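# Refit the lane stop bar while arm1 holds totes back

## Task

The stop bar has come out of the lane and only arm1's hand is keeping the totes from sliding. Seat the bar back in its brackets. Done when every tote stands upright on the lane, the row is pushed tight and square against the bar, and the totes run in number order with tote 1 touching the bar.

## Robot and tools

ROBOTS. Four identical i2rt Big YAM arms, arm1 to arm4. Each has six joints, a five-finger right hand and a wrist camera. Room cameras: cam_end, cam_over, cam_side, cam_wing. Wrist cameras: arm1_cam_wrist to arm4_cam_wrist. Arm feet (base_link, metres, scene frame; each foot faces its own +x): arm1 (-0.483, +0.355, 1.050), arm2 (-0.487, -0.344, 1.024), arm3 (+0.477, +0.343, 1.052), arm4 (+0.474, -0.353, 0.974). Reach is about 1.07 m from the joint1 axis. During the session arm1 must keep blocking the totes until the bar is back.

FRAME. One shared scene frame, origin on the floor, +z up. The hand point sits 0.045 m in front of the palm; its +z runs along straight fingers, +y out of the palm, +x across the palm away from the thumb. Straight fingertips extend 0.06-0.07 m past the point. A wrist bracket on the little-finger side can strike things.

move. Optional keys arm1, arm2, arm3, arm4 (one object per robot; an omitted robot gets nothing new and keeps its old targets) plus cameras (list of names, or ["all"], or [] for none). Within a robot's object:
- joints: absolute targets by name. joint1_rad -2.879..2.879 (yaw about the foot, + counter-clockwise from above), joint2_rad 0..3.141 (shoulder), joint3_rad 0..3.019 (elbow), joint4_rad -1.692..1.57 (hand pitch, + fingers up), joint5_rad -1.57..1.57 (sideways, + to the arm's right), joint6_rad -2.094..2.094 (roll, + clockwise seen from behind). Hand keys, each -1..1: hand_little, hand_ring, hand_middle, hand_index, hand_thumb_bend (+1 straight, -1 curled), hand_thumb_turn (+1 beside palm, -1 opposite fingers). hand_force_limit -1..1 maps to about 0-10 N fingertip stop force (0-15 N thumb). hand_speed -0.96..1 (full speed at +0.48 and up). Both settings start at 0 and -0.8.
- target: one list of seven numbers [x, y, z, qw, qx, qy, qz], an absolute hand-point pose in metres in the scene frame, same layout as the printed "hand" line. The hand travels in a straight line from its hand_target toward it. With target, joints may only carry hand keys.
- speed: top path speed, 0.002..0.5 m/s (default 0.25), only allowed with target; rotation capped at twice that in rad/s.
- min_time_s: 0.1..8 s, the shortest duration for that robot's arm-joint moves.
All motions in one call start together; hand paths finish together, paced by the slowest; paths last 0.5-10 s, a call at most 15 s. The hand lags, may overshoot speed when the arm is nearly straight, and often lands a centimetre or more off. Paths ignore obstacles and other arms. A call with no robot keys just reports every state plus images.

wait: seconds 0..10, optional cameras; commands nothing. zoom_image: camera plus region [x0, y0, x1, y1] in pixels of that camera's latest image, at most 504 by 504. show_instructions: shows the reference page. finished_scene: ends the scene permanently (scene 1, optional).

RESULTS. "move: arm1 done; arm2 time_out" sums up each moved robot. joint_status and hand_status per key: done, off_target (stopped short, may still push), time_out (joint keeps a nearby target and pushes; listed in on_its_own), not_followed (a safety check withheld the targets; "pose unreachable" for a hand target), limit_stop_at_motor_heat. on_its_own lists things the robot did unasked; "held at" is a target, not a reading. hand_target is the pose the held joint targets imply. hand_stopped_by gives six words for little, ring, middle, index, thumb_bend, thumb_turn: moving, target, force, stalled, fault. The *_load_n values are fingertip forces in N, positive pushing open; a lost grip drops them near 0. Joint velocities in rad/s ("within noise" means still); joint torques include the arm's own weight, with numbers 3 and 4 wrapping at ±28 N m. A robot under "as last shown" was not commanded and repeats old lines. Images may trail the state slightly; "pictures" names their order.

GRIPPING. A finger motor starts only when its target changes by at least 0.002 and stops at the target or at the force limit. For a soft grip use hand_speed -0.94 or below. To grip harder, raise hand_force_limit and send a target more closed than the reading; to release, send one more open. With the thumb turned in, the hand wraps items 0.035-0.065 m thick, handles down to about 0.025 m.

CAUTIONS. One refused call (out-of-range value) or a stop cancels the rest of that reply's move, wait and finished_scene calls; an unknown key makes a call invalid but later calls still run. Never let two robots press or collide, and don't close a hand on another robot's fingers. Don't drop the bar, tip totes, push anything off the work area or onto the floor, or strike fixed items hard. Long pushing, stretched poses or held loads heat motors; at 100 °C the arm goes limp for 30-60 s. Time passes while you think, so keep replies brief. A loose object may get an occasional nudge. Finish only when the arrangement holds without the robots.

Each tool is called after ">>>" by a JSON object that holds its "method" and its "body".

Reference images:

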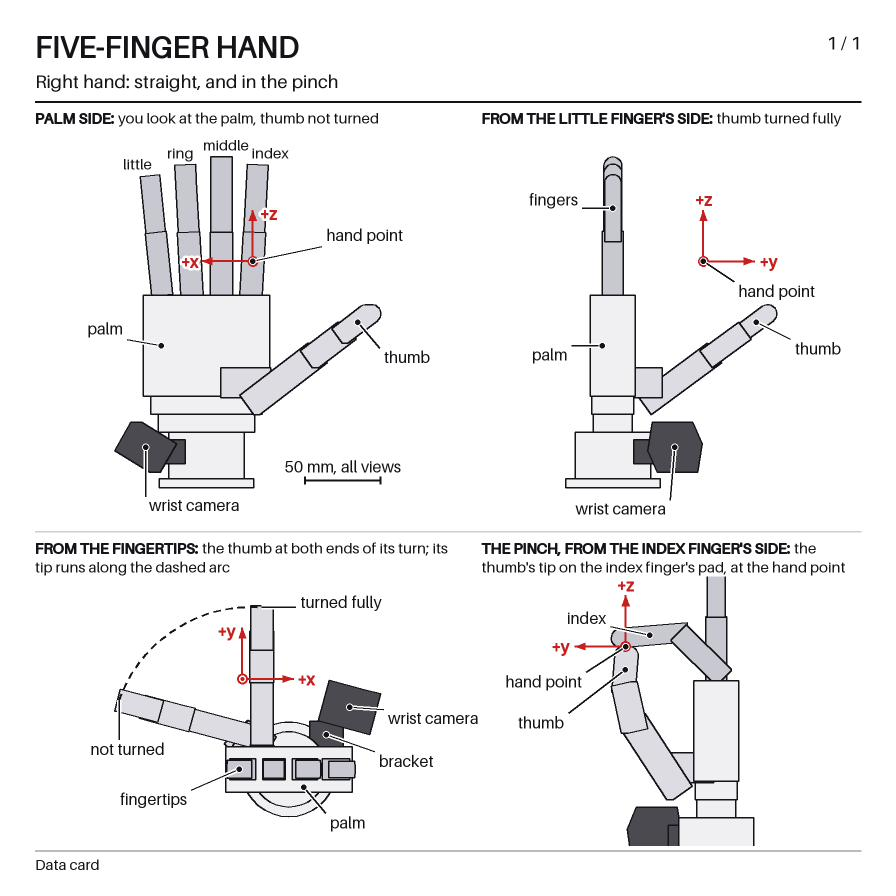

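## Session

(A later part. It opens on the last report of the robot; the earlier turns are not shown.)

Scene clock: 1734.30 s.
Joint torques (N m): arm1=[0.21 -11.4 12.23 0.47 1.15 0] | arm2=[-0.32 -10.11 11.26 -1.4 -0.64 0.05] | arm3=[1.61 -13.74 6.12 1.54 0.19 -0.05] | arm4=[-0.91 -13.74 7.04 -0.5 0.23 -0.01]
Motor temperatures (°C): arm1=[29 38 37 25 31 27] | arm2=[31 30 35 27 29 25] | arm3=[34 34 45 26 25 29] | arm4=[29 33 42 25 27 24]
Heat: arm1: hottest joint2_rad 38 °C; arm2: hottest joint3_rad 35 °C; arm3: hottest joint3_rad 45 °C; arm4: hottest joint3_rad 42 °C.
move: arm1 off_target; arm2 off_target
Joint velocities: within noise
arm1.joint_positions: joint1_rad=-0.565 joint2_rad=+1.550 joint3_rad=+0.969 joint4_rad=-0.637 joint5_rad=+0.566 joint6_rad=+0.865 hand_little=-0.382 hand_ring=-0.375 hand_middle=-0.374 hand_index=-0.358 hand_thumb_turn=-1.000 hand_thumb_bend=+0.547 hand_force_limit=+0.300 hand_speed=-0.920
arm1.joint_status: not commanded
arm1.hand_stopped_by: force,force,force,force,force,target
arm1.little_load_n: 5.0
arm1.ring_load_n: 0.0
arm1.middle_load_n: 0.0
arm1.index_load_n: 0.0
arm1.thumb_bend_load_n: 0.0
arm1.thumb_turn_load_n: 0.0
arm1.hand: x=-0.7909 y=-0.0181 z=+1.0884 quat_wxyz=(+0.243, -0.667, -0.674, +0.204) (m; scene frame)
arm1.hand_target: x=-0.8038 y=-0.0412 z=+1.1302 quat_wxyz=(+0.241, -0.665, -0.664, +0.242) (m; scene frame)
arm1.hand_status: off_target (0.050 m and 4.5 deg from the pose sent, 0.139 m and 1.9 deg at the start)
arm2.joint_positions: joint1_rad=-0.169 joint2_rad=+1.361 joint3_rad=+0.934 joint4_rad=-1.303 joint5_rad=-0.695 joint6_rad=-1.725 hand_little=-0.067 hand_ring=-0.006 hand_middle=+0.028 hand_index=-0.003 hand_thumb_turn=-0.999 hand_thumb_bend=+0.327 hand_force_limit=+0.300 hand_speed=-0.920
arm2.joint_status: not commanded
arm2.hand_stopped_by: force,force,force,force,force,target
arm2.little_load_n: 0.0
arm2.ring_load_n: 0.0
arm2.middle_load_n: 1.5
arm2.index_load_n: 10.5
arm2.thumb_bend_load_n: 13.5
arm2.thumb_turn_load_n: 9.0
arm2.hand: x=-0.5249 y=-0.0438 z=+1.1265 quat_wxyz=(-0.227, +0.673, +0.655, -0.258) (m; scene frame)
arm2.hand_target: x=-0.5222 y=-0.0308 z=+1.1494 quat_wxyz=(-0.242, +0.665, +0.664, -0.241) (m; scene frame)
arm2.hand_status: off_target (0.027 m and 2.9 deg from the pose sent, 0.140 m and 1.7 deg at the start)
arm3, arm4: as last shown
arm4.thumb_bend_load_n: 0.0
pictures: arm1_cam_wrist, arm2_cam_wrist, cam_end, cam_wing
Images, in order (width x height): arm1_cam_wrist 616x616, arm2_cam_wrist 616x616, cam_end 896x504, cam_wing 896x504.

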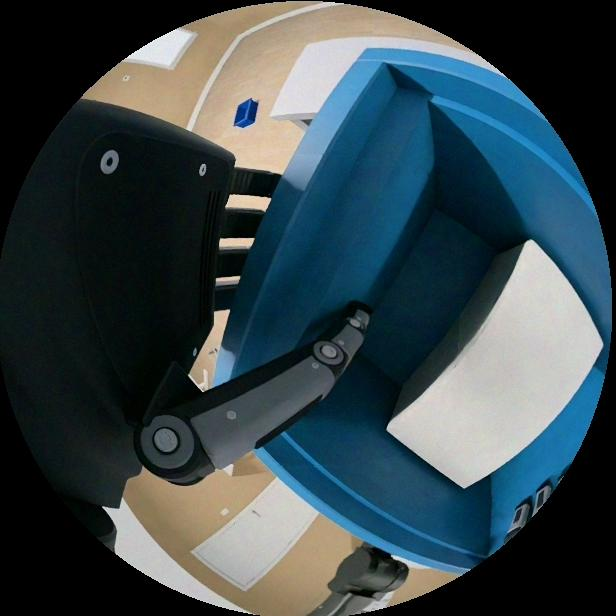

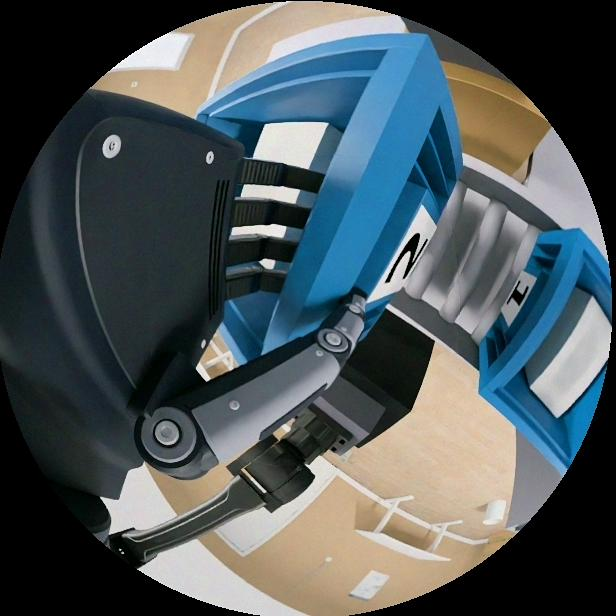

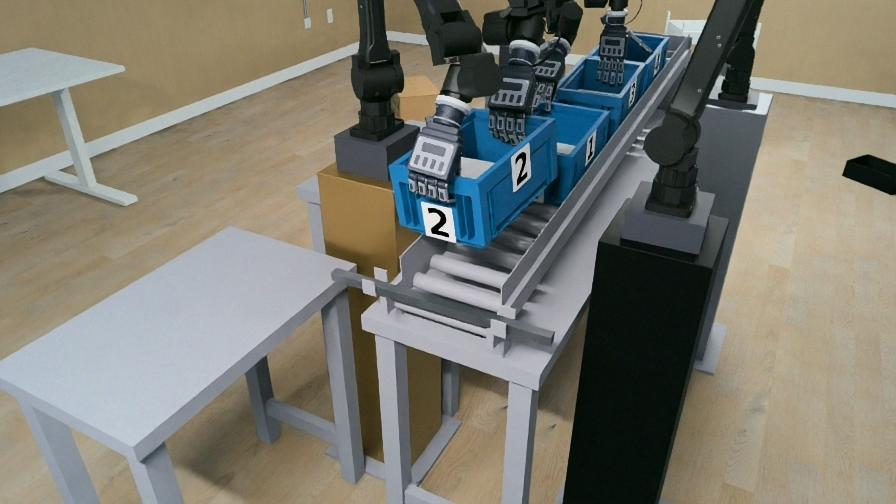

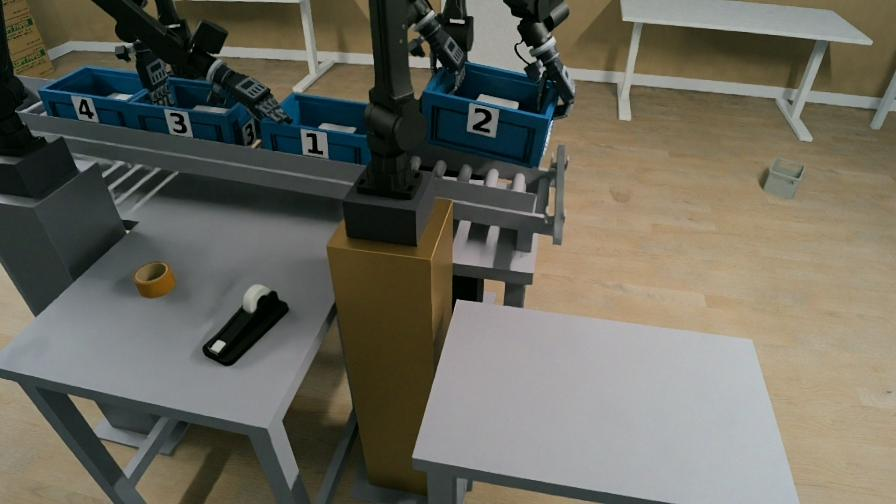

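>>> {"method": "move", "body": {"arm1": {"target": [-0.805, -0.060, 1.155, 0.2418, -0.6645, -0.6645, 0.2418], "speed": 0.05, "joints": {"hand_thumb_bend": 0.1, "hand_force_limit": 0.3}}, "cameras": ["arm1_cam_wrist", "cam_wing"]}}

>>> {"method": "zoom_image", "body": {"camera": "cam_wing", "region": [340, 0, 660, 250]}}

Scene clock: 1753.70 s.
Joint torques (N m): arm1=[0.67 -11.81 13.94 0.39 0.95 0.19] | arm2=[-0.15 -9.47 11.34 -1.21 -0.53 0.05] | arm3=[1.67 -13.98 6.15 1.54 0.17 -0.05] | arm4=[-1.08 -13.57 7.05 -0.53 0.23 -0.01]
Motor temperatures (°C): arm1=[29 38 39 25 31 27] | arm2=[31 30 38 27 30 25] | arm3=[34 34 45 26 25 29] | arm4=[29 33 42 25 27 24]
Heat: arm1: hottest joint3_rad 39 °C; arm2: hottest joint3_rad 38 °C; arm3: hottest joint3_rad 45 °C; arm4: hottest joint3_rad 42 °C.
move: arm1 off_target
Joint velocities: within noise
arm1.joint_positions: joint1_rad=-0.549 joint2_rad=+1.550 joint3_rad=+1.032 joint4_rad=-0.730 joint5_rad=+0.576 joint6_rad=+0.865 hand_little=-0.382 hand_ring=-0.375 hand_middle=-0.374 hand_index=-0.358 hand_thumb_turn=-1.000 hand_thumb_bend=+0.435 hand_force_limit=+0.300 hand_speed=-0.920
arm1.joint_status: hand_thumb_bend off_target (ended at +0.435, target +0.100); the others done
arm1.hand_stopped_by: force,force,force,force,force,target
arm1.little_load_n: 6.0
arm1.ring_load_n: 0.0
arm1.middle_load_n: 0.0
arm1.index_load_n: 0.0
arm1.thumb_bend_load_n: 9.0
arm1.thumb_turn_load_n: 1.5
arm1.hand: x=-0.7890 y=-0.0262 z=+1.1074 quat_wxyz=(+0.249, -0.659, -0.683, +0.193) (m; scene frame)
arm1.hand_target: x=-0.8030 y=-0.0572 z=+1.1558 quat_wxyz=(+0.241, -0.665, -0.664, +0.242) (m; scene frame)
arm1.hand_status: off_target (0.061 m and 6.0 deg from the pose sent, 0.080 m and 4.5 deg at the start)
arm2, arm3, arm4: as last shown
arm2.joint_positions: joint1_rad=-0.171 joint2_rad=+1.361 joint3_rad=+0.934 joint4_rad=-1.316 joint5_rad=-0.698 joint6_rad=-1.725 hand_little=-0.067 hand_ring=-0.006 hand_middle=+0.028 hand_index=-0.003 hand_thumb_turn=-0.999 hand_thumb_bend=+0.329 hand_force_limit=+0.300 hand_speed=-0.920
arm2.middle_load_n: 3.0
arm2.index_load_n: 8.0
arm2.thumb_bend_load_n: 21.0
arm2.thumb_turn_load_n: 10.5
arm2.hand: x=-0.5250 y=-0.0468 z=+1.1275 quat_wxyz=(-0.225, +0.674, +0.652, -0.263) (m; scene frame)
arm2.hand_target: x=-0.5222 y=-0.0308 z=+1.1494 quat_wxyz=(-0.242, +0.665, +0.664, -0.242) (m; scene frame)
pictures: arm1_cam_wrist, cam_wing
Images, in order (width x height): arm1_cam_wrist 616x616, cam_wing 896x504.

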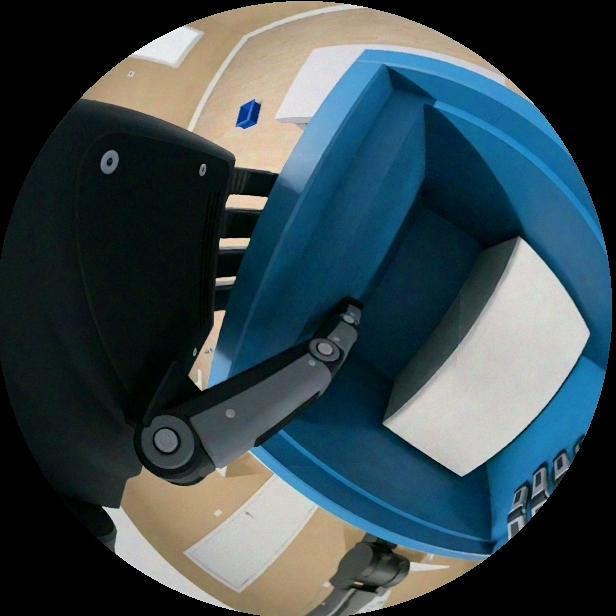

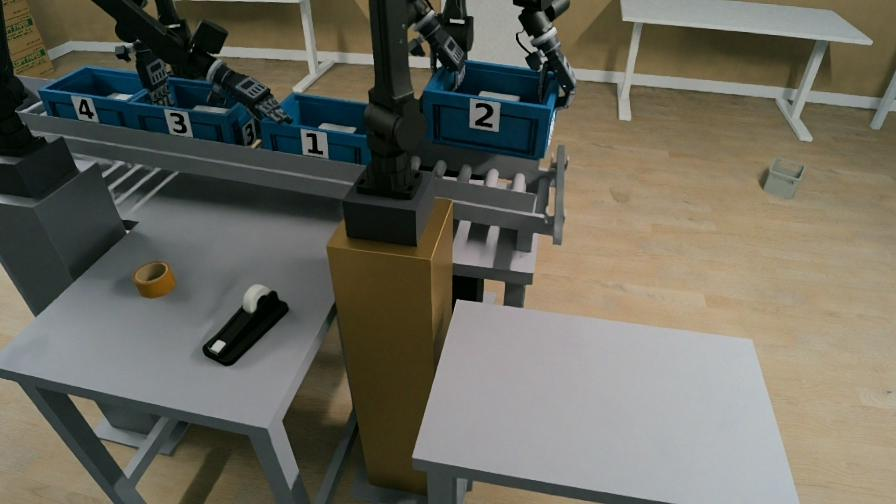

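Scaled by 1.575 from the camera's 896x504 image, which has a finer 1280x720 frame.

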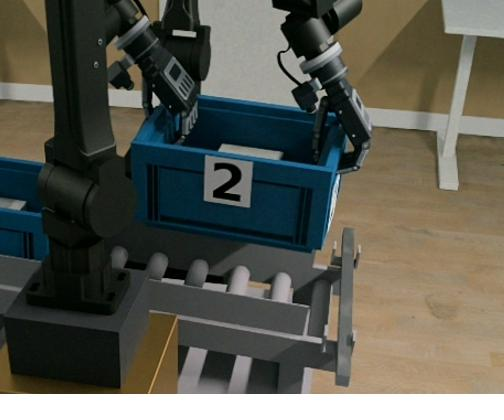

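>>> {"method": "move", "body": {"arm1": {"target": [-0.815, -0.070, 1.060, 0.2418, -0.6645, -0.6645, 0.2418], "speed": 0.06}, "arm2": {"target": [-0.532, -0.020, 1.060, 0.2418, -0.6645, -0.6645, 0.2418], "speed": 0.06}, "cameras": ["arm1_cam_wrist", "arm2_cam_wrist", "cam_wing", "cam_end"]}}

>>> {"method": "zoom_image", "body": {"camera": "cam_end", "region": [340, 110, 580, 350]}}

>>> {"method": "zoom_image", "body": {"camera": "cam_wing", "region": [380, 20, 640, 250]}}

Scene clock: 1800.70 s.
Joint torques (N m): arm1=[0.15 -12.04 8.9 2.54 0.93 0.37] | arm2=[0.38 -8.7 8.54 0.77 -0.32 0.41] | arm3=[1.49 -14.21 6.13 1.5 0.18 -0.04] | arm4=[-0.85 -13.63 7.08 -0.53 0.22 -0.02]
Motor temperatures (°C): arm1=[29 38 48 25 31 27] | arm2=[31 30 42 27 30 25] | arm3=[34 34 45 26 25 29] | arm4=[29 33 42 25 27 24]
Heat: arm1: hottest joint3_rad 48 °C; arm2: hottest joint3_rad 42 °C; arm3: hottest joint3_rad 45 °C; arm4: hottest joint3_rad 42 °C.
move: arm1 off_target; arm2 off_target
Joint velocities: within noise
arm1.joint_positions: joint1_rad=-0.545 joint2_rad=+1.713 joint3_rad=+1.010 joint4_rad=-0.531 joint5_rad=+0.574 joint6_rad=+0.835 hand_little=-0.382 hand_ring=-0.375 hand_middle=-0.374 hand_index=-0.358 hand_thumb_turn=-1.000 hand_thumb_bend=+0.435 hand_force_limit=+0.300 hand_speed=-0.920
arm1.joint_status: not commanded
arm1.hand_stopped_by: force,force,force,force,force,target
arm1.little_load_n: 8.5
arm1.ring_load_n: 0.0
arm1.middle_load_n: 0.0
arm1.index_load_n: 0.0
arm1.thumb_bend_load_n: 12.0
arm1.thumb_turn_load_n: -3.5
arm1.hand: x=-0.7987 y=-0.0459 z=+1.0347 quat_wxyz=(+0.250, -0.648, -0.692, +0.195) (m; scene frame)
arm1.hand_target: x=-0.8141 y=-0.0688 z=+1.0613 quat_wxyz=(+0.241, -0.665, -0.665, +0.241) (m; scene frame)
arm1.hand_status: off_target (0.039 m and 6.5 deg from the pose sent, 0.070 m and 6.1 deg at the start)
arm2.joint_positions: joint1_rad=-0.155 joint2_rad=+1.473 joint3_rad=+0.836 joint4_rad=-1.080 joint5_rad=-0.708 joint6_rad=-1.721 hand_little=-0.067 hand_ring=-0.005 hand_middle=+0.028 hand_index=-0.003 hand_thumb_turn=-1.000 hand_thumb_bend=+0.329 hand_force_limit=+0.300 hand_speed=-0.920
arm2.joint_status: not commanded
arm2.hand_stopped_by: force,force,force,force,force,target
arm2.little_load_n: 0.0
arm2.ring_load_n: 2.0
arm2.middle_load_n: 6.0
arm2.index_load_n: 3.0
arm2.thumb_bend_load_n: 18.5
arm2.thumb_turn_load_n: -0.5
arm2.hand: x=-0.5305 y=-0.0380 z=+1.0564 quat_wxyz=(-0.233, +0.667, +0.659, -0.260) (m; scene frame)
arm2.hand_target: x=-0.5320 y=-0.0204 z=+1.0606 quat_wxyz=(-0.242, +0.664, +0.664, -0.242) (m; scene frame)
arm2.hand_status: off_target (0.018 m and 2.4 deg from the pose sent, 0.073 m and 3.6 deg at the start)
arm3, arm4: as last shown
pictures: arm1_cam_wrist, arm2_cam_wrist, cam_end, cam_wing
Images, in order (width x height): arm1_cam_wrist 616x616, arm2_cam_wrist 616x616, cam_end 896x504, cam_wing 896x504.

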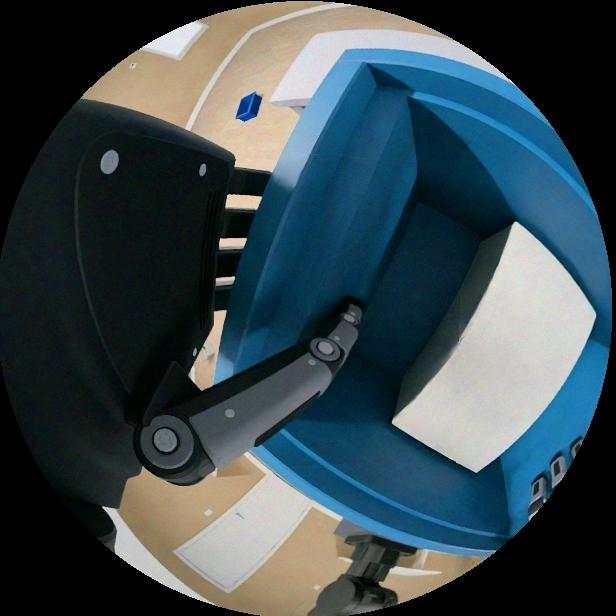

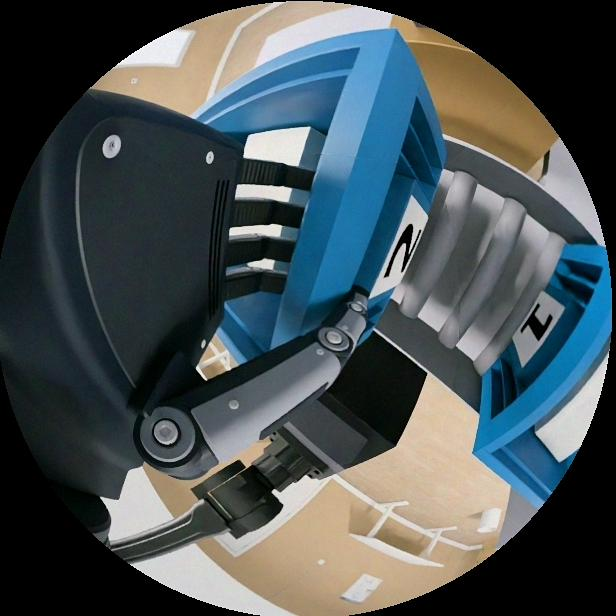

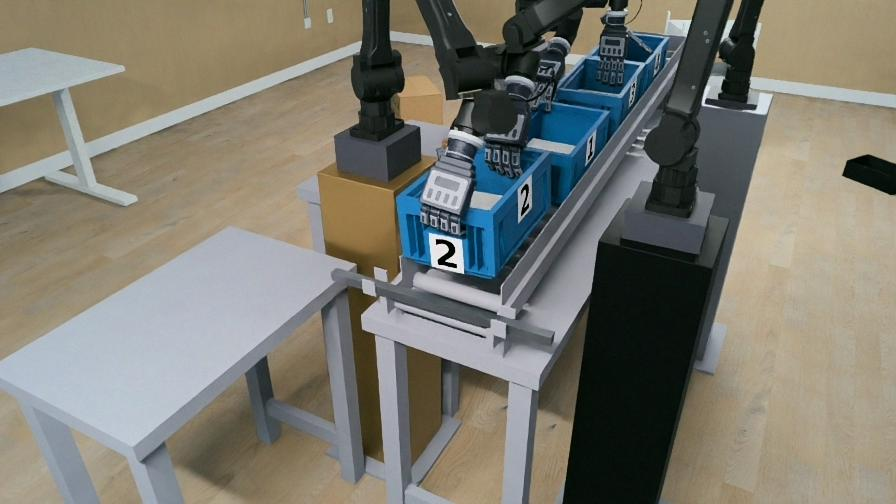

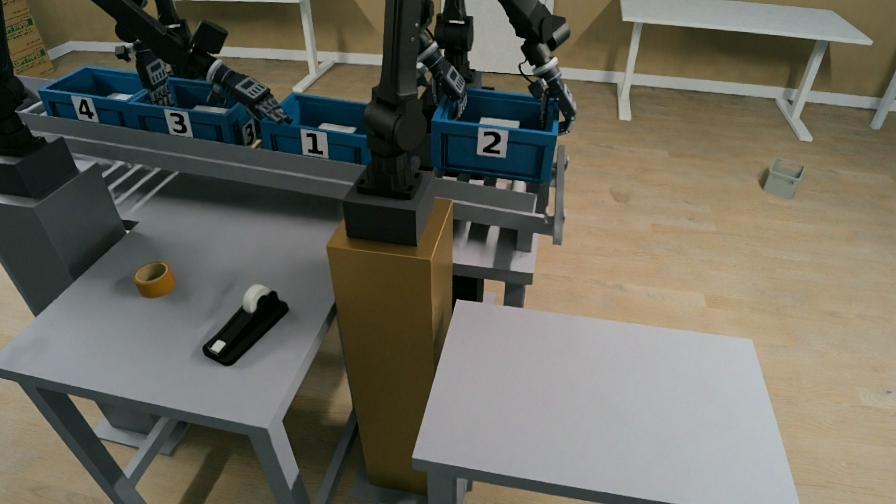

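Scaled by 2.100 from the camera's 896x504 image, which has a finer 1280x720 frame.

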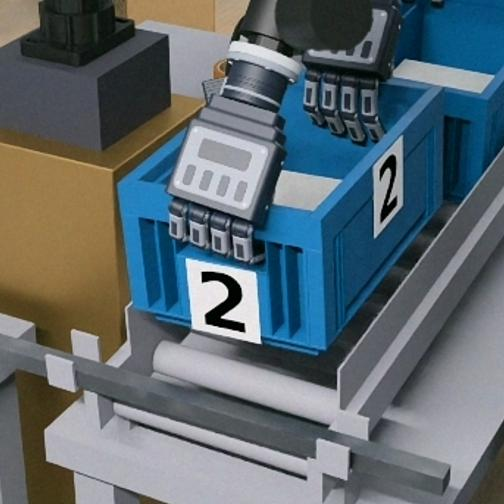

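Scaled by 1.938 from the camera's 896x504 image, which has a finer 1280x720 frame.

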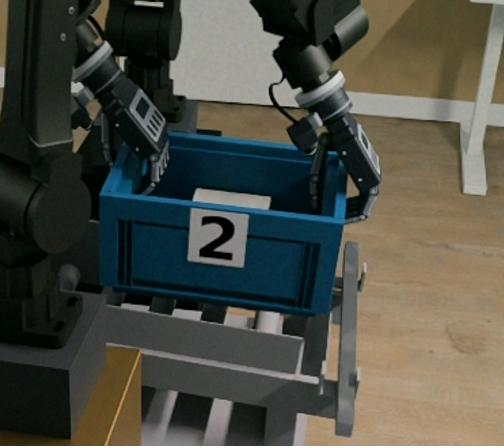

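>>> {"method": "move", "body": {"arm1": {"target": [-0.816, -0.066, 0.968, 0.2418, -0.6645, -0.6645, 0.2418], "speed": 0.05}, "arm2": {"target": [-0.534, -0.020, 0.974, 0.2418, -0.6645, -0.6645, 0.2418], "speed": 0.05}, "cameras": ["arm1_cam_wrist", "arm2_cam_wrist", "cam_wing", "cam_end"]}}

>>> {"method": "zoom_image", "body": {"camera": "cam_end", "region": [340, 110, 580, 350]}}

>>> {"method": "zoom_image", "body": {"camera": "cam_wing", "region": [380, 20, 640, 250]}}

Scene clock: 1815.77 s.
Joint torques (N m): arm1=[-0.73 -12.81 6.8 2.45 0.73 0.33] | arm2=[0.44 -8.06 6.6 1.32 -0.34 0.37] | arm3=[1.49 -13.98 6.13 1.51 0.18 -0.05] | arm4=[-1.14 -13.57 7.06 -0.54 0.23 -0.02]
Motor temperatures (°C): arm1=[29 38 46 25 31 27] | arm2=[31 30 40 27 29 26] | arm3=[34 34 45 26 25 29] | arm4=[29 33 42 25 27 24]
Heat: arm1: hottest joint3_rad 46 °C; arm2: hottest joint3_rad 40 °C; arm3: hottest joint3_rad 45 °C; arm4: hottest joint3_rad 42 °C.
move: arm1 off_target; arm2 off_target
Joint velocities: within noise
arm1.joint_positions: joint1_rad=-0.553 joint2_rad=+1.885 joint3_rad=+0.947 joint4_rad=-0.278 joint5_rad=+0.574 joint6_rad=+0.830 hand_little=-0.382 hand_ring=-0.375 hand_middle=-0.374 hand_index=-0.358 hand_thumb_turn=-1.000 hand_thumb_bend=+0.436 hand_force_limit=+0.300 hand_speed=-0.920
arm1.joint_status: not commanded
arm1.hand_stopped_by: force,force,force,force,force,target
arm1.little_load_n: 4.0
arm1.ring_load_n: 0.5
arm1.middle_load_n: 0.5
arm1.index_load_n: 0.0
arm1.thumb_bend_load_n: 11.0
arm1.thumb_turn_load_n: -3.5
arm1.hand: x=-0.8008 y=-0.0440 z=+0.9489 quat_wxyz=(+0.249, -0.650, -0.689, +0.202) (m; scene frame)
arm1.hand_target: x=-0.8155 y=-0.0652 z=+0.9690 quat_wxyz=(+0.241, -0.665, -0.665, +0.241) (m; scene frame)
arm1.hand_status: off_target (0.033 m and 5.6 deg from the pose sent, 0.072 m and 6.5 deg at the start)
arm2.joint_positions: joint1_rad=-0.144 joint2_rad=+1.639 joint3_rad=+0.755 joint4_rad=-0.816 joint5_rad=-0.709 joint6_rad=-1.707 hand_little=-0.067 hand_ring=-0.005 hand_middle=+0.028 hand_index=-0.004 hand_thumb_turn=-1.000 hand_thumb_bend=+0.329 hand_force_limit=+0.300 hand_speed=-0.920
arm2.joint_status: not commanded
arm2.hand_stopped_by: force,force,force,force,force,target
arm2.little_load_n: 1.0
arm2.ring_load_n: 3.0
arm2.middle_load_n: 5.0
arm2.index_load_n: 1.5
arm2.thumb_bend_load_n: 15.0
arm2.thumb_turn_load_n: 1.5
arm2.hand: x=-0.5334 y=-0.0359 z=+0.9774 quat_wxyz=(-0.235, +0.666, +0.660, -0.256) (m; scene frame)
arm2.hand_target: x=-0.5340 y=-0.0203 z=+0.9748 quat_wxyz=(-0.242, +0.664, +0.664, -0.242) (m; scene frame)
arm2.hand_status: off_target (0.016 m and 1.9 deg from the pose sent, 0.084 m and 2.4 deg at the start)
arm3.joint_positions: joint1_rad=-0.958 joint2_rad=+1.855 joint3_rad=+0.945 joint4_rad=+0.320 joint5_rad=+0.508 joint6_rad=+0.326 hand_little=+1.000 hand_ring=+1.000 hand_middle=+0.769 hand_index=+0.129 hand_thumb_turn=-1.000 hand_thumb_bend=+0.189 hand_force_limit=-0.500 hand_speed=-0.850
arm3.joint_status: not commanded
arm3.hand_stopped_by: target,target,force,force,force,target
arm3.little_load_n: 0.0
arm3.ring_load_n: 0.0
arm3.middle_load_n: 6.0
arm3.index_load_n: 0.0
arm3.thumb_bend_load_n: 4.0
arm3.thumb_turn_load_n: 0.5
arm3.hand: x=-0.0721 y=+0.0436 z=+1.0437 quat_wxyz=(+0.362, -0.613, -0.602, +0.362) (m; scene frame)
arm3.hand_target: x=-0.0618 y=+0.0382 z=+1.0282 quat_wxyz=(+0.353, -0.612, -0.612, +0.353) (m; scene frame)
arm3.hand_status: not commanded
arm4: as last shown
pictures: arm1_cam_wrist, arm2_cam_wrist, cam_end, cam_wing
Images, in order (width x height): arm1_cam_wrist 616x616, arm2_cam_wrist 616x616, cam_end 896x504, cam_wing 896x504.

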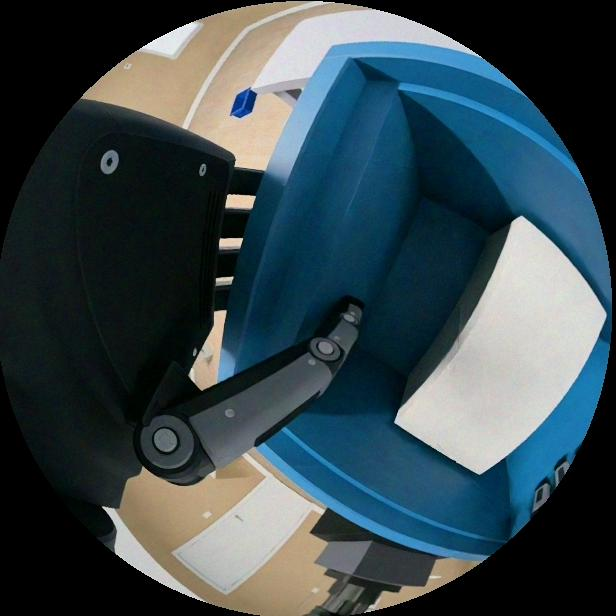

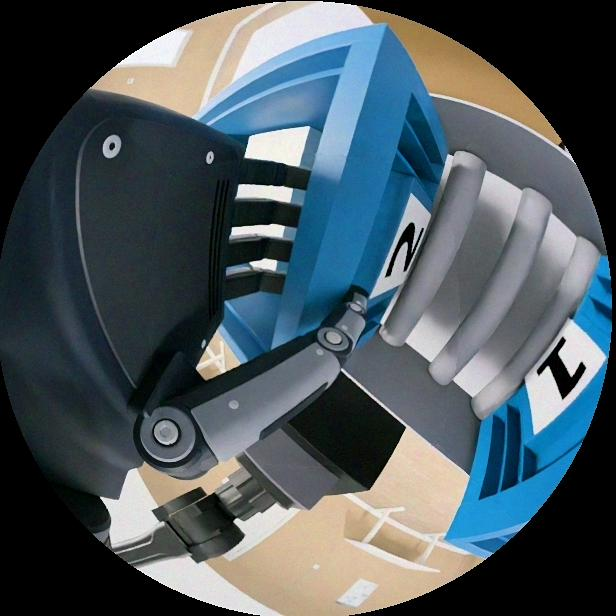

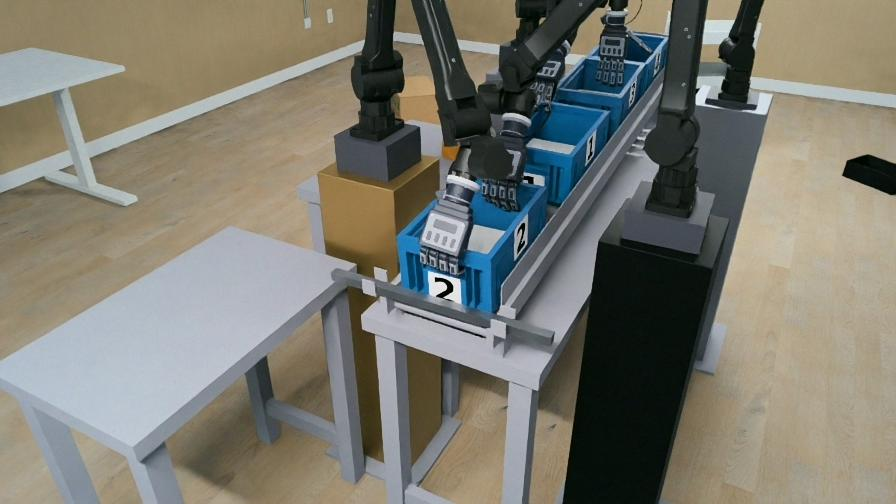

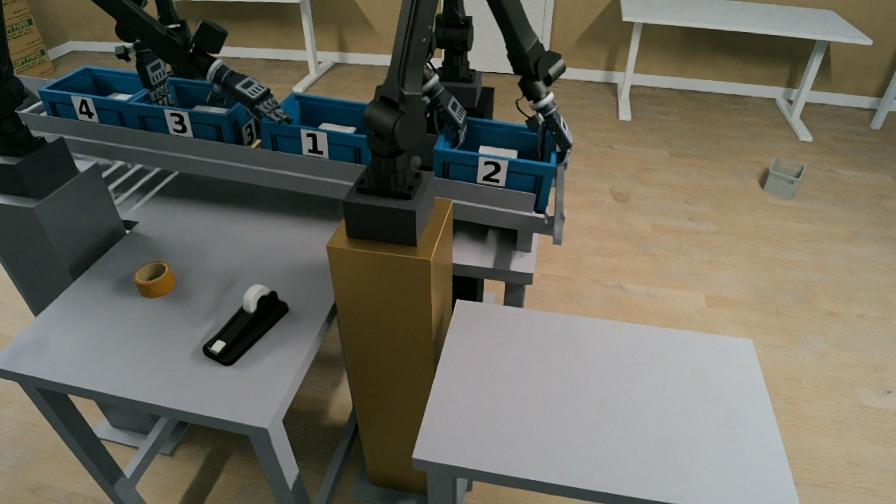

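Scaled by 2.100 from the camera's 896x504 image, which has a finer 1280x720 frame.

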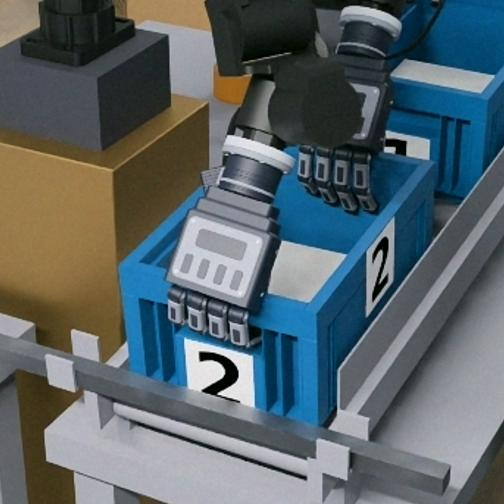

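Scaled by 1.938 from the camera's 896x504 image, which has a finer 1280x720 frame.

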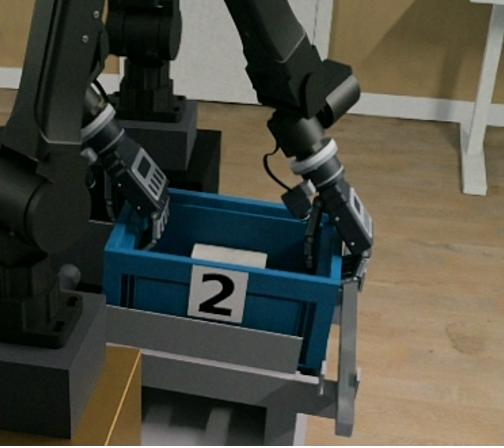

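>>> {"method": "move", "body": {"arm2": {"joints": {"hand_thumb_bend": 0.55, "hand_index": 0.25, "hand_middle": 0.25, "hand_ring": 0.25, "hand_little": 0.25, "hand_speed": -0.8}}}}

>>> {"method": "move", "body": {"arm2": {"target": [-0.529, -0.008, 0.972, 0.2418, -0.6645, -0.6645, 0.2418], "speed": 0.08}, "cameras": ["arm2_cam_wrist"]}}

>>> {"method": "move", "body": {"arm2": {"joints": {"hand_thumb_bend": 0.1, "hand_index": -0.4, "hand_middle": -0.4, "hand_ring": -0.4, "hand_little": -0.4, "hand_speed": -0.88, "hand_force_limit": 0.1}}}}

>>> {"method": "move", "body": {"arm1": {"joints": {"hand_thumb_bend": 0.75, "hand_index": 0.25, "hand_middle": 0.25, "hand_ring": 0.25, "hand_little": 0.25, "hand_speed": -0.8}}, "cameras": ["arm1_cam_wrist", "arm2_cam_wrist"]}}

Scene clock: 1830.70 s.
Joint torques (N m): arm1=[0.38 -12.4 7.12 1.98 0.6 0.34] | arm2=[1.14 -8.59 6.65 0.2 -0.53 0.24] | arm3=[1.61 -14.04 6.11 1.51 0.19 -0.04] | arm4=[-0.91 -13.8 7.06 -0.55 0.23 -0.01]
Motor temperatures (°C): arm1=[28 39 43 25 31 27] | arm2=[31 30 39 27 29 26] | arm3=[34 34 45 26 25 29] | arm4=[29 33 42 25 27 24]
Heat: arm1: hottest joint3_rad 43 °C; arm2: hottest joint3_rad 39 °C; arm3: hottest joint3_rad 45 °C; arm4: hottest joint3_rad 42 °C.
move: arm2 done
Joint velocities: within noise
arm1, arm3, arm4: as last shown
arm1.joint_positions: joint1_rad=-0.553 joint2_rad=+1.885 joint3_rad=+0.947 joint4_rad=-0.264 joint5_rad=+0.576 joint6_rad=+0.831 hand_little=-0.382 hand_ring=-0.375 hand_middle=-0.373 hand_index=-0.358 hand_thumb_turn=-1.000 hand_thumb_bend=+0.435 hand_force_limit=+0.300 hand_speed=-0.920
arm1.little_load_n: 1.0
arm1.ring_load_n: 0.0
arm1.middle_load_n: 3.0
arm1.thumb_bend_load_n: 9.5
arm1.thumb_turn_load_n: -1.5
arm1.hand: x=-0.8032 y=-0.0468 z=+0.9502 quat_wxyz=(+0.249, -0.651, -0.686, +0.209) (m; scene frame)
arm1.hand_target: x=-0.8155 y=-0.0653 z=+0.9691 quat_wxyz=(+0.241, -0.664, -0.665, +0.242) (m; scene frame)
arm2.joint_positions: joint1_rad=-0.144 joint2_rad=+1.641 joint3_rad=+0.755 joint4_rad=-0.789 joint5_rad=-0.703 joint6_rad=-1.697 hand_little=+0.250 hand_ring=+0.250 hand_middle=+0.250 hand_index=+0.250 hand_thumb_turn=-1.000 hand_thumb_bend=+0.550 hand_force_limit=+0.300 hand_speed=-0.800
arm2.joint_status: all done
arm2.hand_stopped_by: target,target,target,target,target,target
arm2.little_load_n: 0.0
arm2.ring_load_n: 0.0
arm2.middle_load_n: 0.0
arm2.index_load_n: 0.0
arm2.thumb_bend_load_n: 0.0
arm2.thumb_turn_load_n: 0.0
arm2.hand: x=-0.5318 y=-0.0300 z=+0.9751 quat_wxyz=(-0.239, +0.667, +0.661, -0.247) (m; scene frame)
arm2.hand_target: x=-0.5340 y=-0.0203 z=+0.9747 quat_wxyz=(-0.242, +0.664, +0.665, -0.242) (m; scene frame)
arm2.hand_status: not commanded
arm3.thumb_turn_load_n: 0.0
pictures: none

Scene clock: 1831.67 s.
Joint torques (N m): arm1=[-0.15 -12.51 7.1 1.78 0.63 0.36] | arm2=[0.03 -8.23 7.5 -0.24 -0.46 0.1] | arm3=[1.44 -13.98 6.11 1.54 0.18 -0.04] | arm4=[-0.79 -13.74 7.04 -0.46 0.23 0]
Motor temperatures (°C): arm1=[28 39 43 25 31 27] | arm2=[31 30 39 27 29 26] | arm3=[34 34 45 26 25 29] | arm4=[29 33 42 25 27 24]
Heat: arm1: hottest joint3_rad 43 °C; arm2: hottest joint3_rad 39 °C; arm3: hottest joint3_rad 45 °C; arm4: hottest joint3_rad 42 °C.
move: arm2 off_target
Joint velocities: within noise
arm1, arm3, arm4: as last shown
arm1.middle_load_n: 3.5
arm1.thumb_turn_load_n: -1.0
arm2.joint_positions: joint1_rad=-0.144 joint2_rad=+1.665 joint3_rad=+0.778 joint4_rad=-0.789 joint5_rad=-0.703 joint6_rad=-1.697 hand_little=+0.250 hand_ring=+0.250 hand_middle=+0.250 hand_index=+0.250 hand_thumb_turn=-1.000 hand_thumb_bend=+0.550 hand_force_limit=+0.300 hand_speed=-0.800
arm2.joint_status: not commanded
arm2.hand_stopped_by: target,target,target,target,target,target
arm2.little_load_n: 0.0
arm2.ring_load_n: 0.0
arm2.middle_load_n: 0.0
arm2.index_load_n: 0.0
arm2.thumb_bend_load_n: 0.0
arm2.thumb_turn_load_n: 0.0
arm2.hand: x=-0.5309 y=-0.0215 z=+0.9726 quat_wxyz=(-0.239, +0.667, +0.661, -0.247) (m; scene frame)
arm2.hand_target: x=-0.5291 y=-0.0084 z=+0.9721 quat_wxyz=(-0.242, +0.664, +0.664, -0.242) (m; scene frame)
arm2.hand_status: off_target (0.014 m and 0.8 deg from the pose sent, 0.022 m and 0.8 deg at the start)
pictures: arm2_cam_wrist
Images, in order (width x height): arm2_cam_wrist 616x616.

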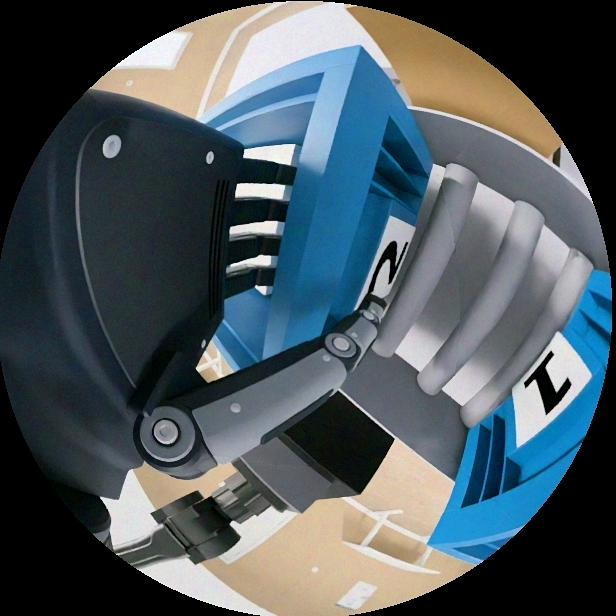

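Scene clock: 1833.83 s.
Joint torques (N m): arm1=[-0.5 -13.04 6.83 1.94 1.16 0.31] | arm2=[-0.15 -9 7.58 -0.2 -0.23 0.14] | arm3=[1.55 -13.98 6.17 1.51 0.18 -0.03] | arm4=[-0.97 -13.57 7.01 -0.57 0.22 0]
Motor temperatures (°C): arm1=[28 40 43 25 31 27] | arm2=[31 30 39 27 29 26] | arm3=[34 34 45 26 25 29] | arm4=[29 33 42 25 27 24]
Heat: arm1: hottest joint3_rad 43 °C; arm2: hottest joint3_rad 39 °C; arm3: hottest joint3_rad 45 °C; arm4: hottest joint3_rad 42 °C.
move: arm2 off_target
Joint velocities: within noise
arm1, arm3: as last shown
arm1.joint_positions: joint1_rad=-0.546 joint2_rad=+1.885 joint3_rad=+0.947 joint4_rad=-0.264 joint5_rad=+0.565 joint6_rad=+0.832 hand_little=-0.382 hand_ring=-0.375 hand_middle=-0.373 hand_index=-0.358 hand_thumb_turn=-1.000 hand_thumb_bend=+0.435 hand_force_limit=+0.300 hand_speed=-0.920
arm1.little_load_n: 0.0
arm1.middle_load_n: 3.0
arm1.thumb_turn_load_n: -0.5
arm1.hand: x=-0.7987 y=-0.0504 z=+0.9497 quat_wxyz=(+0.243, -0.649, -0.689, +0.210) (m; scene frame)
arm1.hand_target: x=-0.8154 y=-0.0653 z=+0.9691 quat_wxyz=(+0.241, -0.664, -0.665, +0.242) (m; scene frame)
arm2.joint_positions: joint1_rad=-0.144 joint2_rad=+1.679 joint3_rad=+0.778 joint4_rad=-0.789 joint5_rad=-0.710 joint6_rad=-1.698 hand_little=-0.105 hand_ring=-0.026 hand_middle=+0.018 hand_index=-0.059 hand_thumb_turn=-1.000 hand_thumb_bend=+0.351 hand_force_limit=+0.100 hand_speed=-0.880
arm2.joint_status: hand_little off_target (ended at -0.105, target -0.400); hand_ring off_target (ended at -0.026, target -0.400); hand_middle off_target (ended at +0.018, target -0.400); hand_index off_target (ended at -0.059, target -0.400); hand_thumb_bend off_target (ended at +0.351, target +0.100); the others done
arm2.hand_stopped_by: force,force,force,force,force,target
arm2.little_load_n: 6.0
arm2.ring_load_n: 0.5
arm2.middle_load_n: 0.0
arm2.index_load_n: 7.5
arm2.thumb_bend_load_n: 8.0
arm2.thumb_turn_load_n: 1.5
arm2.hand: x=-0.5326 y=-0.0238 z=+0.9692 quat_wxyz=(-0.238, +0.668, +0.658, -0.254) (m; scene frame)
arm2.hand_target: x=-0.5290 y=-0.0084 z=+0.9722 quat_wxyz=(-0.242, +0.665, +0.664, -0.242) (m; scene frame)
arm2.hand_status: not commanded
arm3.thumb_turn_load_n: 0.5
arm4.joint_positions: joint1_rad=+0.390 joint2_rad=+1.453 joint3_rad=+1.051 joint4_rad=-1.182 joint5_rad=+0.002 joint6_rad=-1.132 hand_little=+1.000 hand_ring=+1.000 hand_middle=+1.000 hand_index=+1.000 hand_thumb_turn=+1.000 hand_thumb_bend=+1.000 hand_force_limit=+0.000 hand_speed=-0.800
arm4.joint_status: not commanded
arm4.hand_stopped_by: target,target,target,target,target,target
arm4.little_load_n: 0.0
arm4.ring_load_n: 0.0
arm4.middle_load_n: 0.0
arm4.index_load_n: 0.5
arm4.thumb_bend_load_n: 0.5
arm4.thumb_turn_load_n: 0.0
arm4.hand: x=+0.3701 y=-0.0289 z=+1.0760 quat_wxyz=(-0.001, +0.707, +0.707, -0.004) (m; scene frame)
arm4.hand_target: x=+0.3747 y=-0.0299 z=+1.0800 quat_wxyz=(+0.000, +0.707, +0.707, +0.000) (m; scene frame)
arm4.hand_status: not commanded
pictures: none

Scene clock: 1835.47 s.
Joint torques (N m): arm1=[-0.73 -12.22 7.01 1.58 0.66 0.13] | arm2=[0.21 -9 7.54 -0.2 -0.15 0.14] | arm3=[1.44 -13.98 6.08 1.5 0.18 -0.03] | arm4=[-0.62 -13.74 7.04 -0.59 0.23 -0.02]
Motor temperatures (°C): arm1=[28 40 42 25 31 27] | arm2=[31 30 39 27 29 26] | arm3=[34 34 45 26 25 29] | arm4=[29 33 42 25 27 24]
Heat: arm1: hottest joint3_rad 42 °C; arm2: hottest joint3_rad 39 °C; arm3: hottest joint3_rad 45 °C; arm4: hottest joint3_rad 42 °C.
move: arm1 done
Joint velocities: within noise
arm1.joint_positions: joint1_rad=-0.546 joint2_rad=+1.872 joint3_rad=+0.947 joint4_rad=-0.254 joint5_rad=+0.577 joint6_rad=+0.846 hand_little=+0.250 hand_ring=+0.250 hand_middle=+0.250 hand_index=+0.250 hand_thumb_turn=-1.000 hand_thumb_bend=+0.750 hand_force_limit=+0.300 hand_speed=-0.800
arm1.joint_status: all done
arm1.hand_stopped_by: target,target,target,target,target,target
arm1.little_load_n: 0.0
arm1.ring_load_n: 0.0
arm1.middle_load_n: 0.0
arm1.index_load_n: 0.0
arm1.thumb_bend_load_n: 0.0
arm1.thumb_turn_load_n: 0.0
arm1.hand: x=-0.8040 y=-0.0544 z=+0.9579 quat_wxyz=(+0.245, -0.655, -0.679, +0.223) (m; scene frame)
arm1.hand_target: x=-0.8154 y=-0.0653 z=+0.9690 quat_wxyz=(+0.241, -0.664, -0.665, +0.241) (m; scene frame)
arm1.hand_status: not commanded
arm2, arm3, arm4: as last shown
arm2.joint_positions: joint1_rad=-0.144 joint2_rad=+1.679 joint3_rad=+0.778 joint4_rad=-0.789 joint5_rad=-0.712 joint6_rad=-1.698 hand_little=-0.105 hand_ring=-0.027 hand_middle=+0.018 hand_index=-0.059 hand_thumb_turn=-1.000 hand_thumb_bend=+0.351 hand_force_limit=+0.100 hand_speed=-0.880
arm2.little_load_n: 5.0
arm2.ring_load_n: 0.0
arm2.index_load_n: 5.5
arm2.thumb_bend_load_n: 6.0
arm2.thumb_turn_load_n: 1.0
arm2.hand: x=-0.5330 y=-0.0237 z=+0.9694 quat_wxyz=(-0.238, +0.667, +0.658, -0.254) (m; scene frame)
arm2.hand_target: x=-0.5290 y=-0.0083 z=+0.9722 quat_wxyz=(-0.242, +0.665, +0.664, -0.242) (m; scene frame)
arm3.thumb_turn_load_n: 0.0
arm4.index_load_n: 0.0
arm4.thumb_bend_load_n: 0.0
pictures: arm1_cam_wrist, arm2_cam_wrist
Images, in order (width x height): arm1_cam_wrist 616x616, arm2_cam_wrist 616x616.

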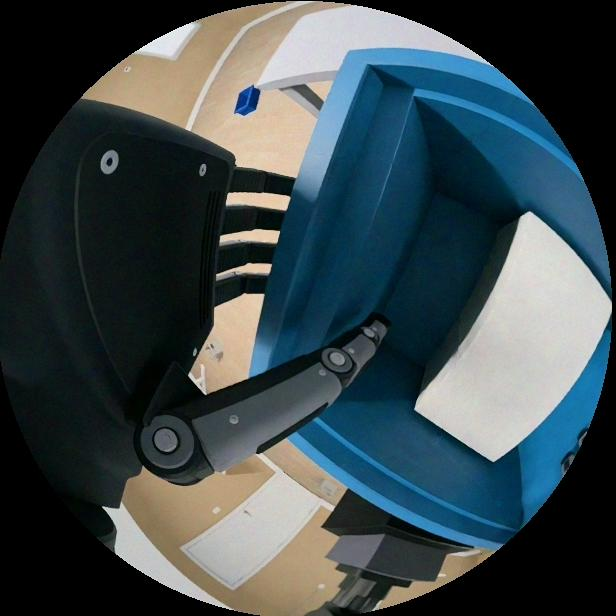

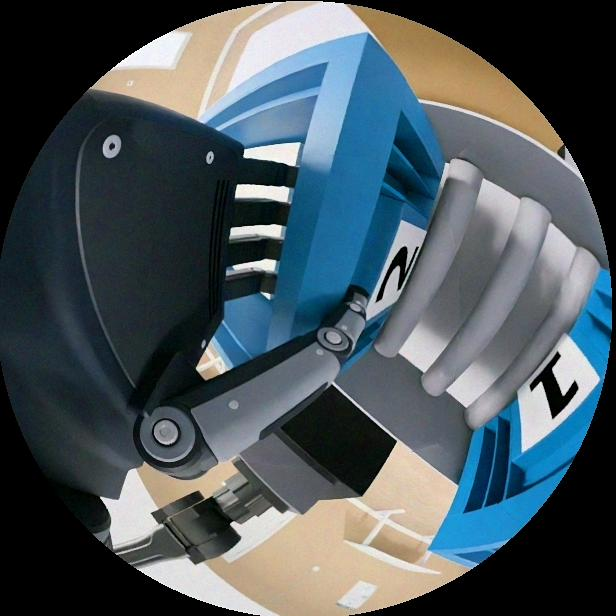

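>>> {"method": "move", "body": {"arm1": {"target": [-0.811, -0.034, 0.945, 0.2418, -0.6645, -0.6645, 0.2418], "speed": 0.08}}}

>>> {"method": "move", "body": {"arm1": {"joints": {"hand_thumb_bend": 0.1, "hand_index": -0.6, "hand_middle": -0.6, "hand_ring": -0.6, "hand_little": -0.6, "hand_speed": -0.88, "hand_force_limit": 0.1}}, "arm2": {"joints": {"hand_thumb_bend": 0.0, "hand_index": -0.5, "hand_middle": -0.5, "hand_ring": -0.5, "hand_little": -0.5, "hand_speed": -0.92, "hand_force_limit": 0.4}}, "cameras": ["arm1_cam_wrist", "arm2_cam_wrist"]}}

Scene clock: 1850.03 s.
Joint torques (N m): arm1=[-0.91 -10.81 4.78 1.98 0.4 -0.06] | arm2=[-0.26 -9.7 7.46 -0.06 -0.18 0.11] | arm3=[1.55 -14.04 6.13 1.51 0.18 -0.04] | arm4=[-0.97 -13.68 7.04 -0.61 0.24 -0.01]
Motor temperatures (°C): arm1=[28 39 41 25 31 27] | arm2=[31 29 38 27 29 25] | arm3=[34 34 45 26 25 29] | arm4=[29 33 42 25 27 24]
Heat: arm1: hottest joint3_rad 41 °C; arm2: hottest joint3_rad 38 °C; arm3: hottest joint3_rad 45 °C; arm4: hottest joint3_rad 42 °C.
move: arm1 done
Joint velocities: within noise
arm1.joint_positions: joint1_rad=-0.576 joint2_rad=+1.871 joint3_rad=+0.875 joint4_rad=-0.132 joint5_rad=+0.572 joint6_rad=+0.846 hand_little=+0.250 hand_ring=+0.250 hand_middle=+0.250 hand_index=+0.250 hand_thumb_turn=-1.000 hand_thumb_bend=+0.750 hand_force_limit=+0.300 hand_speed=-0.800
arm1.joint_status: not commanded
arm1.hand_stopped_by: target,target,target,target,target,target
arm1.little_load_n: 0.0
arm1.ring_load_n: 0.0
arm1.middle_load_n: 0.0
arm1.index_load_n: 0.0
arm1.thumb_bend_load_n: 0.0
arm1.thumb_turn_load_n: 0.0
arm1.hand: x=-0.8101 y=-0.0374 z=+0.9471 quat_wxyz=(+0.241, -0.667, -0.662, +0.242) (m; scene frame)
arm1.hand_target: x=-0.8111 y=-0.0341 z=+0.9451 quat_wxyz=(+0.242, -0.665, -0.664, +0.242) (m; scene frame)
arm1.hand_status: done (0.004 m and 0.5 deg from the pose sent, 0.025 m and 3.0 deg at the start)
arm2, arm3, arm4: as last shown
pictures: none

Scene clock: 1852.87 s.
Joint torques (N m): arm1=[-0.5 -10.52 5.14 1.84 1.03 -0.07] | arm2=[-0.56 -9.11 7.49 -0.06 -0.15 0.17] | arm3=[1.49 -14.04 6.09 1.55 0.18 -0.03] | arm4=[-0.91 -13.74 7.06 -0.54 0.23 -0.01]
Motor temperatures (°C): arm1=[28 40 41 25 31 27] | arm2=[31 30 38 27 29 25] | arm3=[34 34 45 26 25 29] | arm4=[29 33 42 25 27 24]
Heat: arm1: hottest joint3_rad 41 °C; arm2: hottest joint3_rad 38 °C; arm3: hottest joint3_rad 45 °C; arm4: hottest joint3_rad 42 °C.
move: arm1 off_target; arm2 off_target
Joint velocities: within noise
arm1.joint_positions: joint1_rad=-0.576 joint2_rad=+1.871 joint3_rad=+0.869 joint4_rad=-0.132 joint5_rad=+0.556 joint6_rad=+0.841 hand_little=-0.550 hand_ring=-0.528 hand_middle=-0.092 hand_index=-0.539 hand_thumb_turn=-1.000 hand_thumb_bend=+0.574 hand_force_limit=+0.100 hand_speed=-0.880
arm1.joint_status: hand_little off_target (ended at -0.550, target -0.600); hand_ring off_target (ended at -0.528, target -0.600); hand_middle off_target (ended at -0.092, target -0.600); hand_index off_target (ended at -0.539, target -0.600); hand_thumb_bend off_target (ended at +0.574, target +0.100); the others done
arm1.hand_stopped_by: force,force,force,force,force,target
arm1.little_load_n: 6.0
arm1.ring_load_n: 2.5
arm1.middle_load_n: 1.0
arm1.index_load_n: 5.0
arm1.thumb_bend_load_n: 13.5
arm1.thumb_turn_load_n: 1.0
arm1.hand: x=-0.8053 y=-0.0361 z=+0.9443 quat_wxyz=(+0.235, -0.666, -0.667, +0.238) (m; scene frame)
arm1.hand_target: x=-0.8110 y=-0.0341 z=+0.9451 quat_wxyz=(+0.242, -0.664, -0.664, +0.242) (m; scene frame)
arm1.hand_status: not commanded
arm2.joint_positions: joint1_rad=-0.141 joint2_rad=+1.681 joint3_rad=+0.778 joint4_rad=-0.790 joint5_rad=-0.711 joint6_rad=-1.698 hand_little=-0.118 hand_ring=-0.060 hand_middle=-0.023 hand_index=-0.064 hand_thumb_turn=-1.000 hand_thumb_bend=+0.343 hand_force_limit=+0.400 hand_speed=-0.920
arm2.joint_status: hand_little off_target (ended at -0.118, target -0.500); hand_ring off_target (ended at -0.060, target -0.500); hand_middle off_target (ended at -0.023, target -0.500); hand_index off_target (ended at -0.064, target -0.500); hand_thumb_bend off_target (ended at +0.343, target +0.000); the others done
arm2.hand_stopped_by: force,force,force,force,force,target
arm2.little_load_n: 0.0
arm2.ring_load_n: 5.0
arm2.middle_load_n: 7.5
arm2.index_load_n: 2.5
arm2.thumb_bend_load_n: 10.0
arm2.thumb_turn_load_n: 3.0
arm2.hand: x=-0.5336 y=-0.0245 z=+0.9688 quat_wxyz=(-0.237, +0.667, +0.659, -0.256) (m; scene frame)
arm2.hand_target: x=-0.5290 y=-0.0084 z=+0.9722 quat_wxyz=(-0.242, +0.665, +0.664, -0.242) (m; scene frame)
arm2.hand_status: not commanded
arm3, arm4: as last shown
pictures: arm1_cam_wrist, arm2_cam_wrist
Images, in order (width x height): arm1_cam_wrist 616x616, arm2_cam_wrist 616x616.

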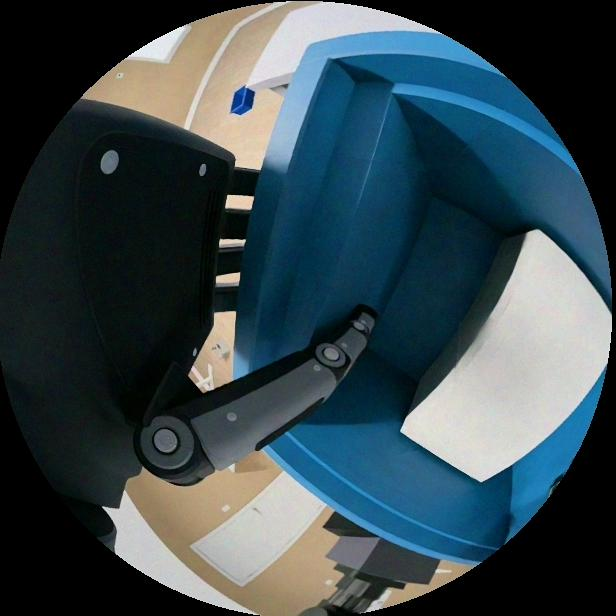

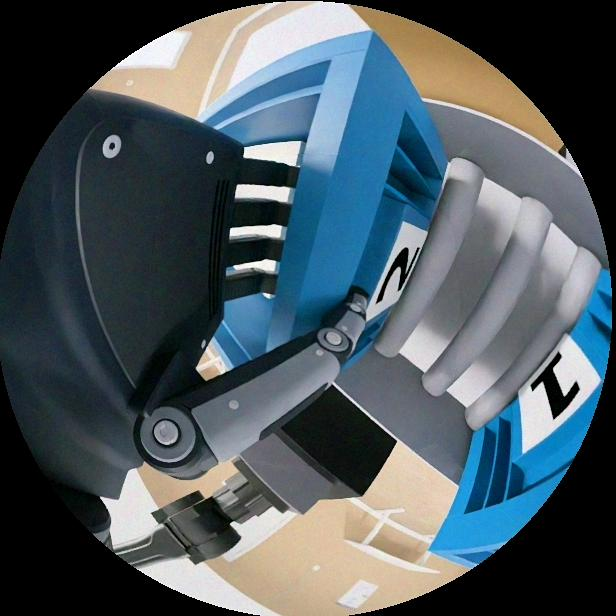

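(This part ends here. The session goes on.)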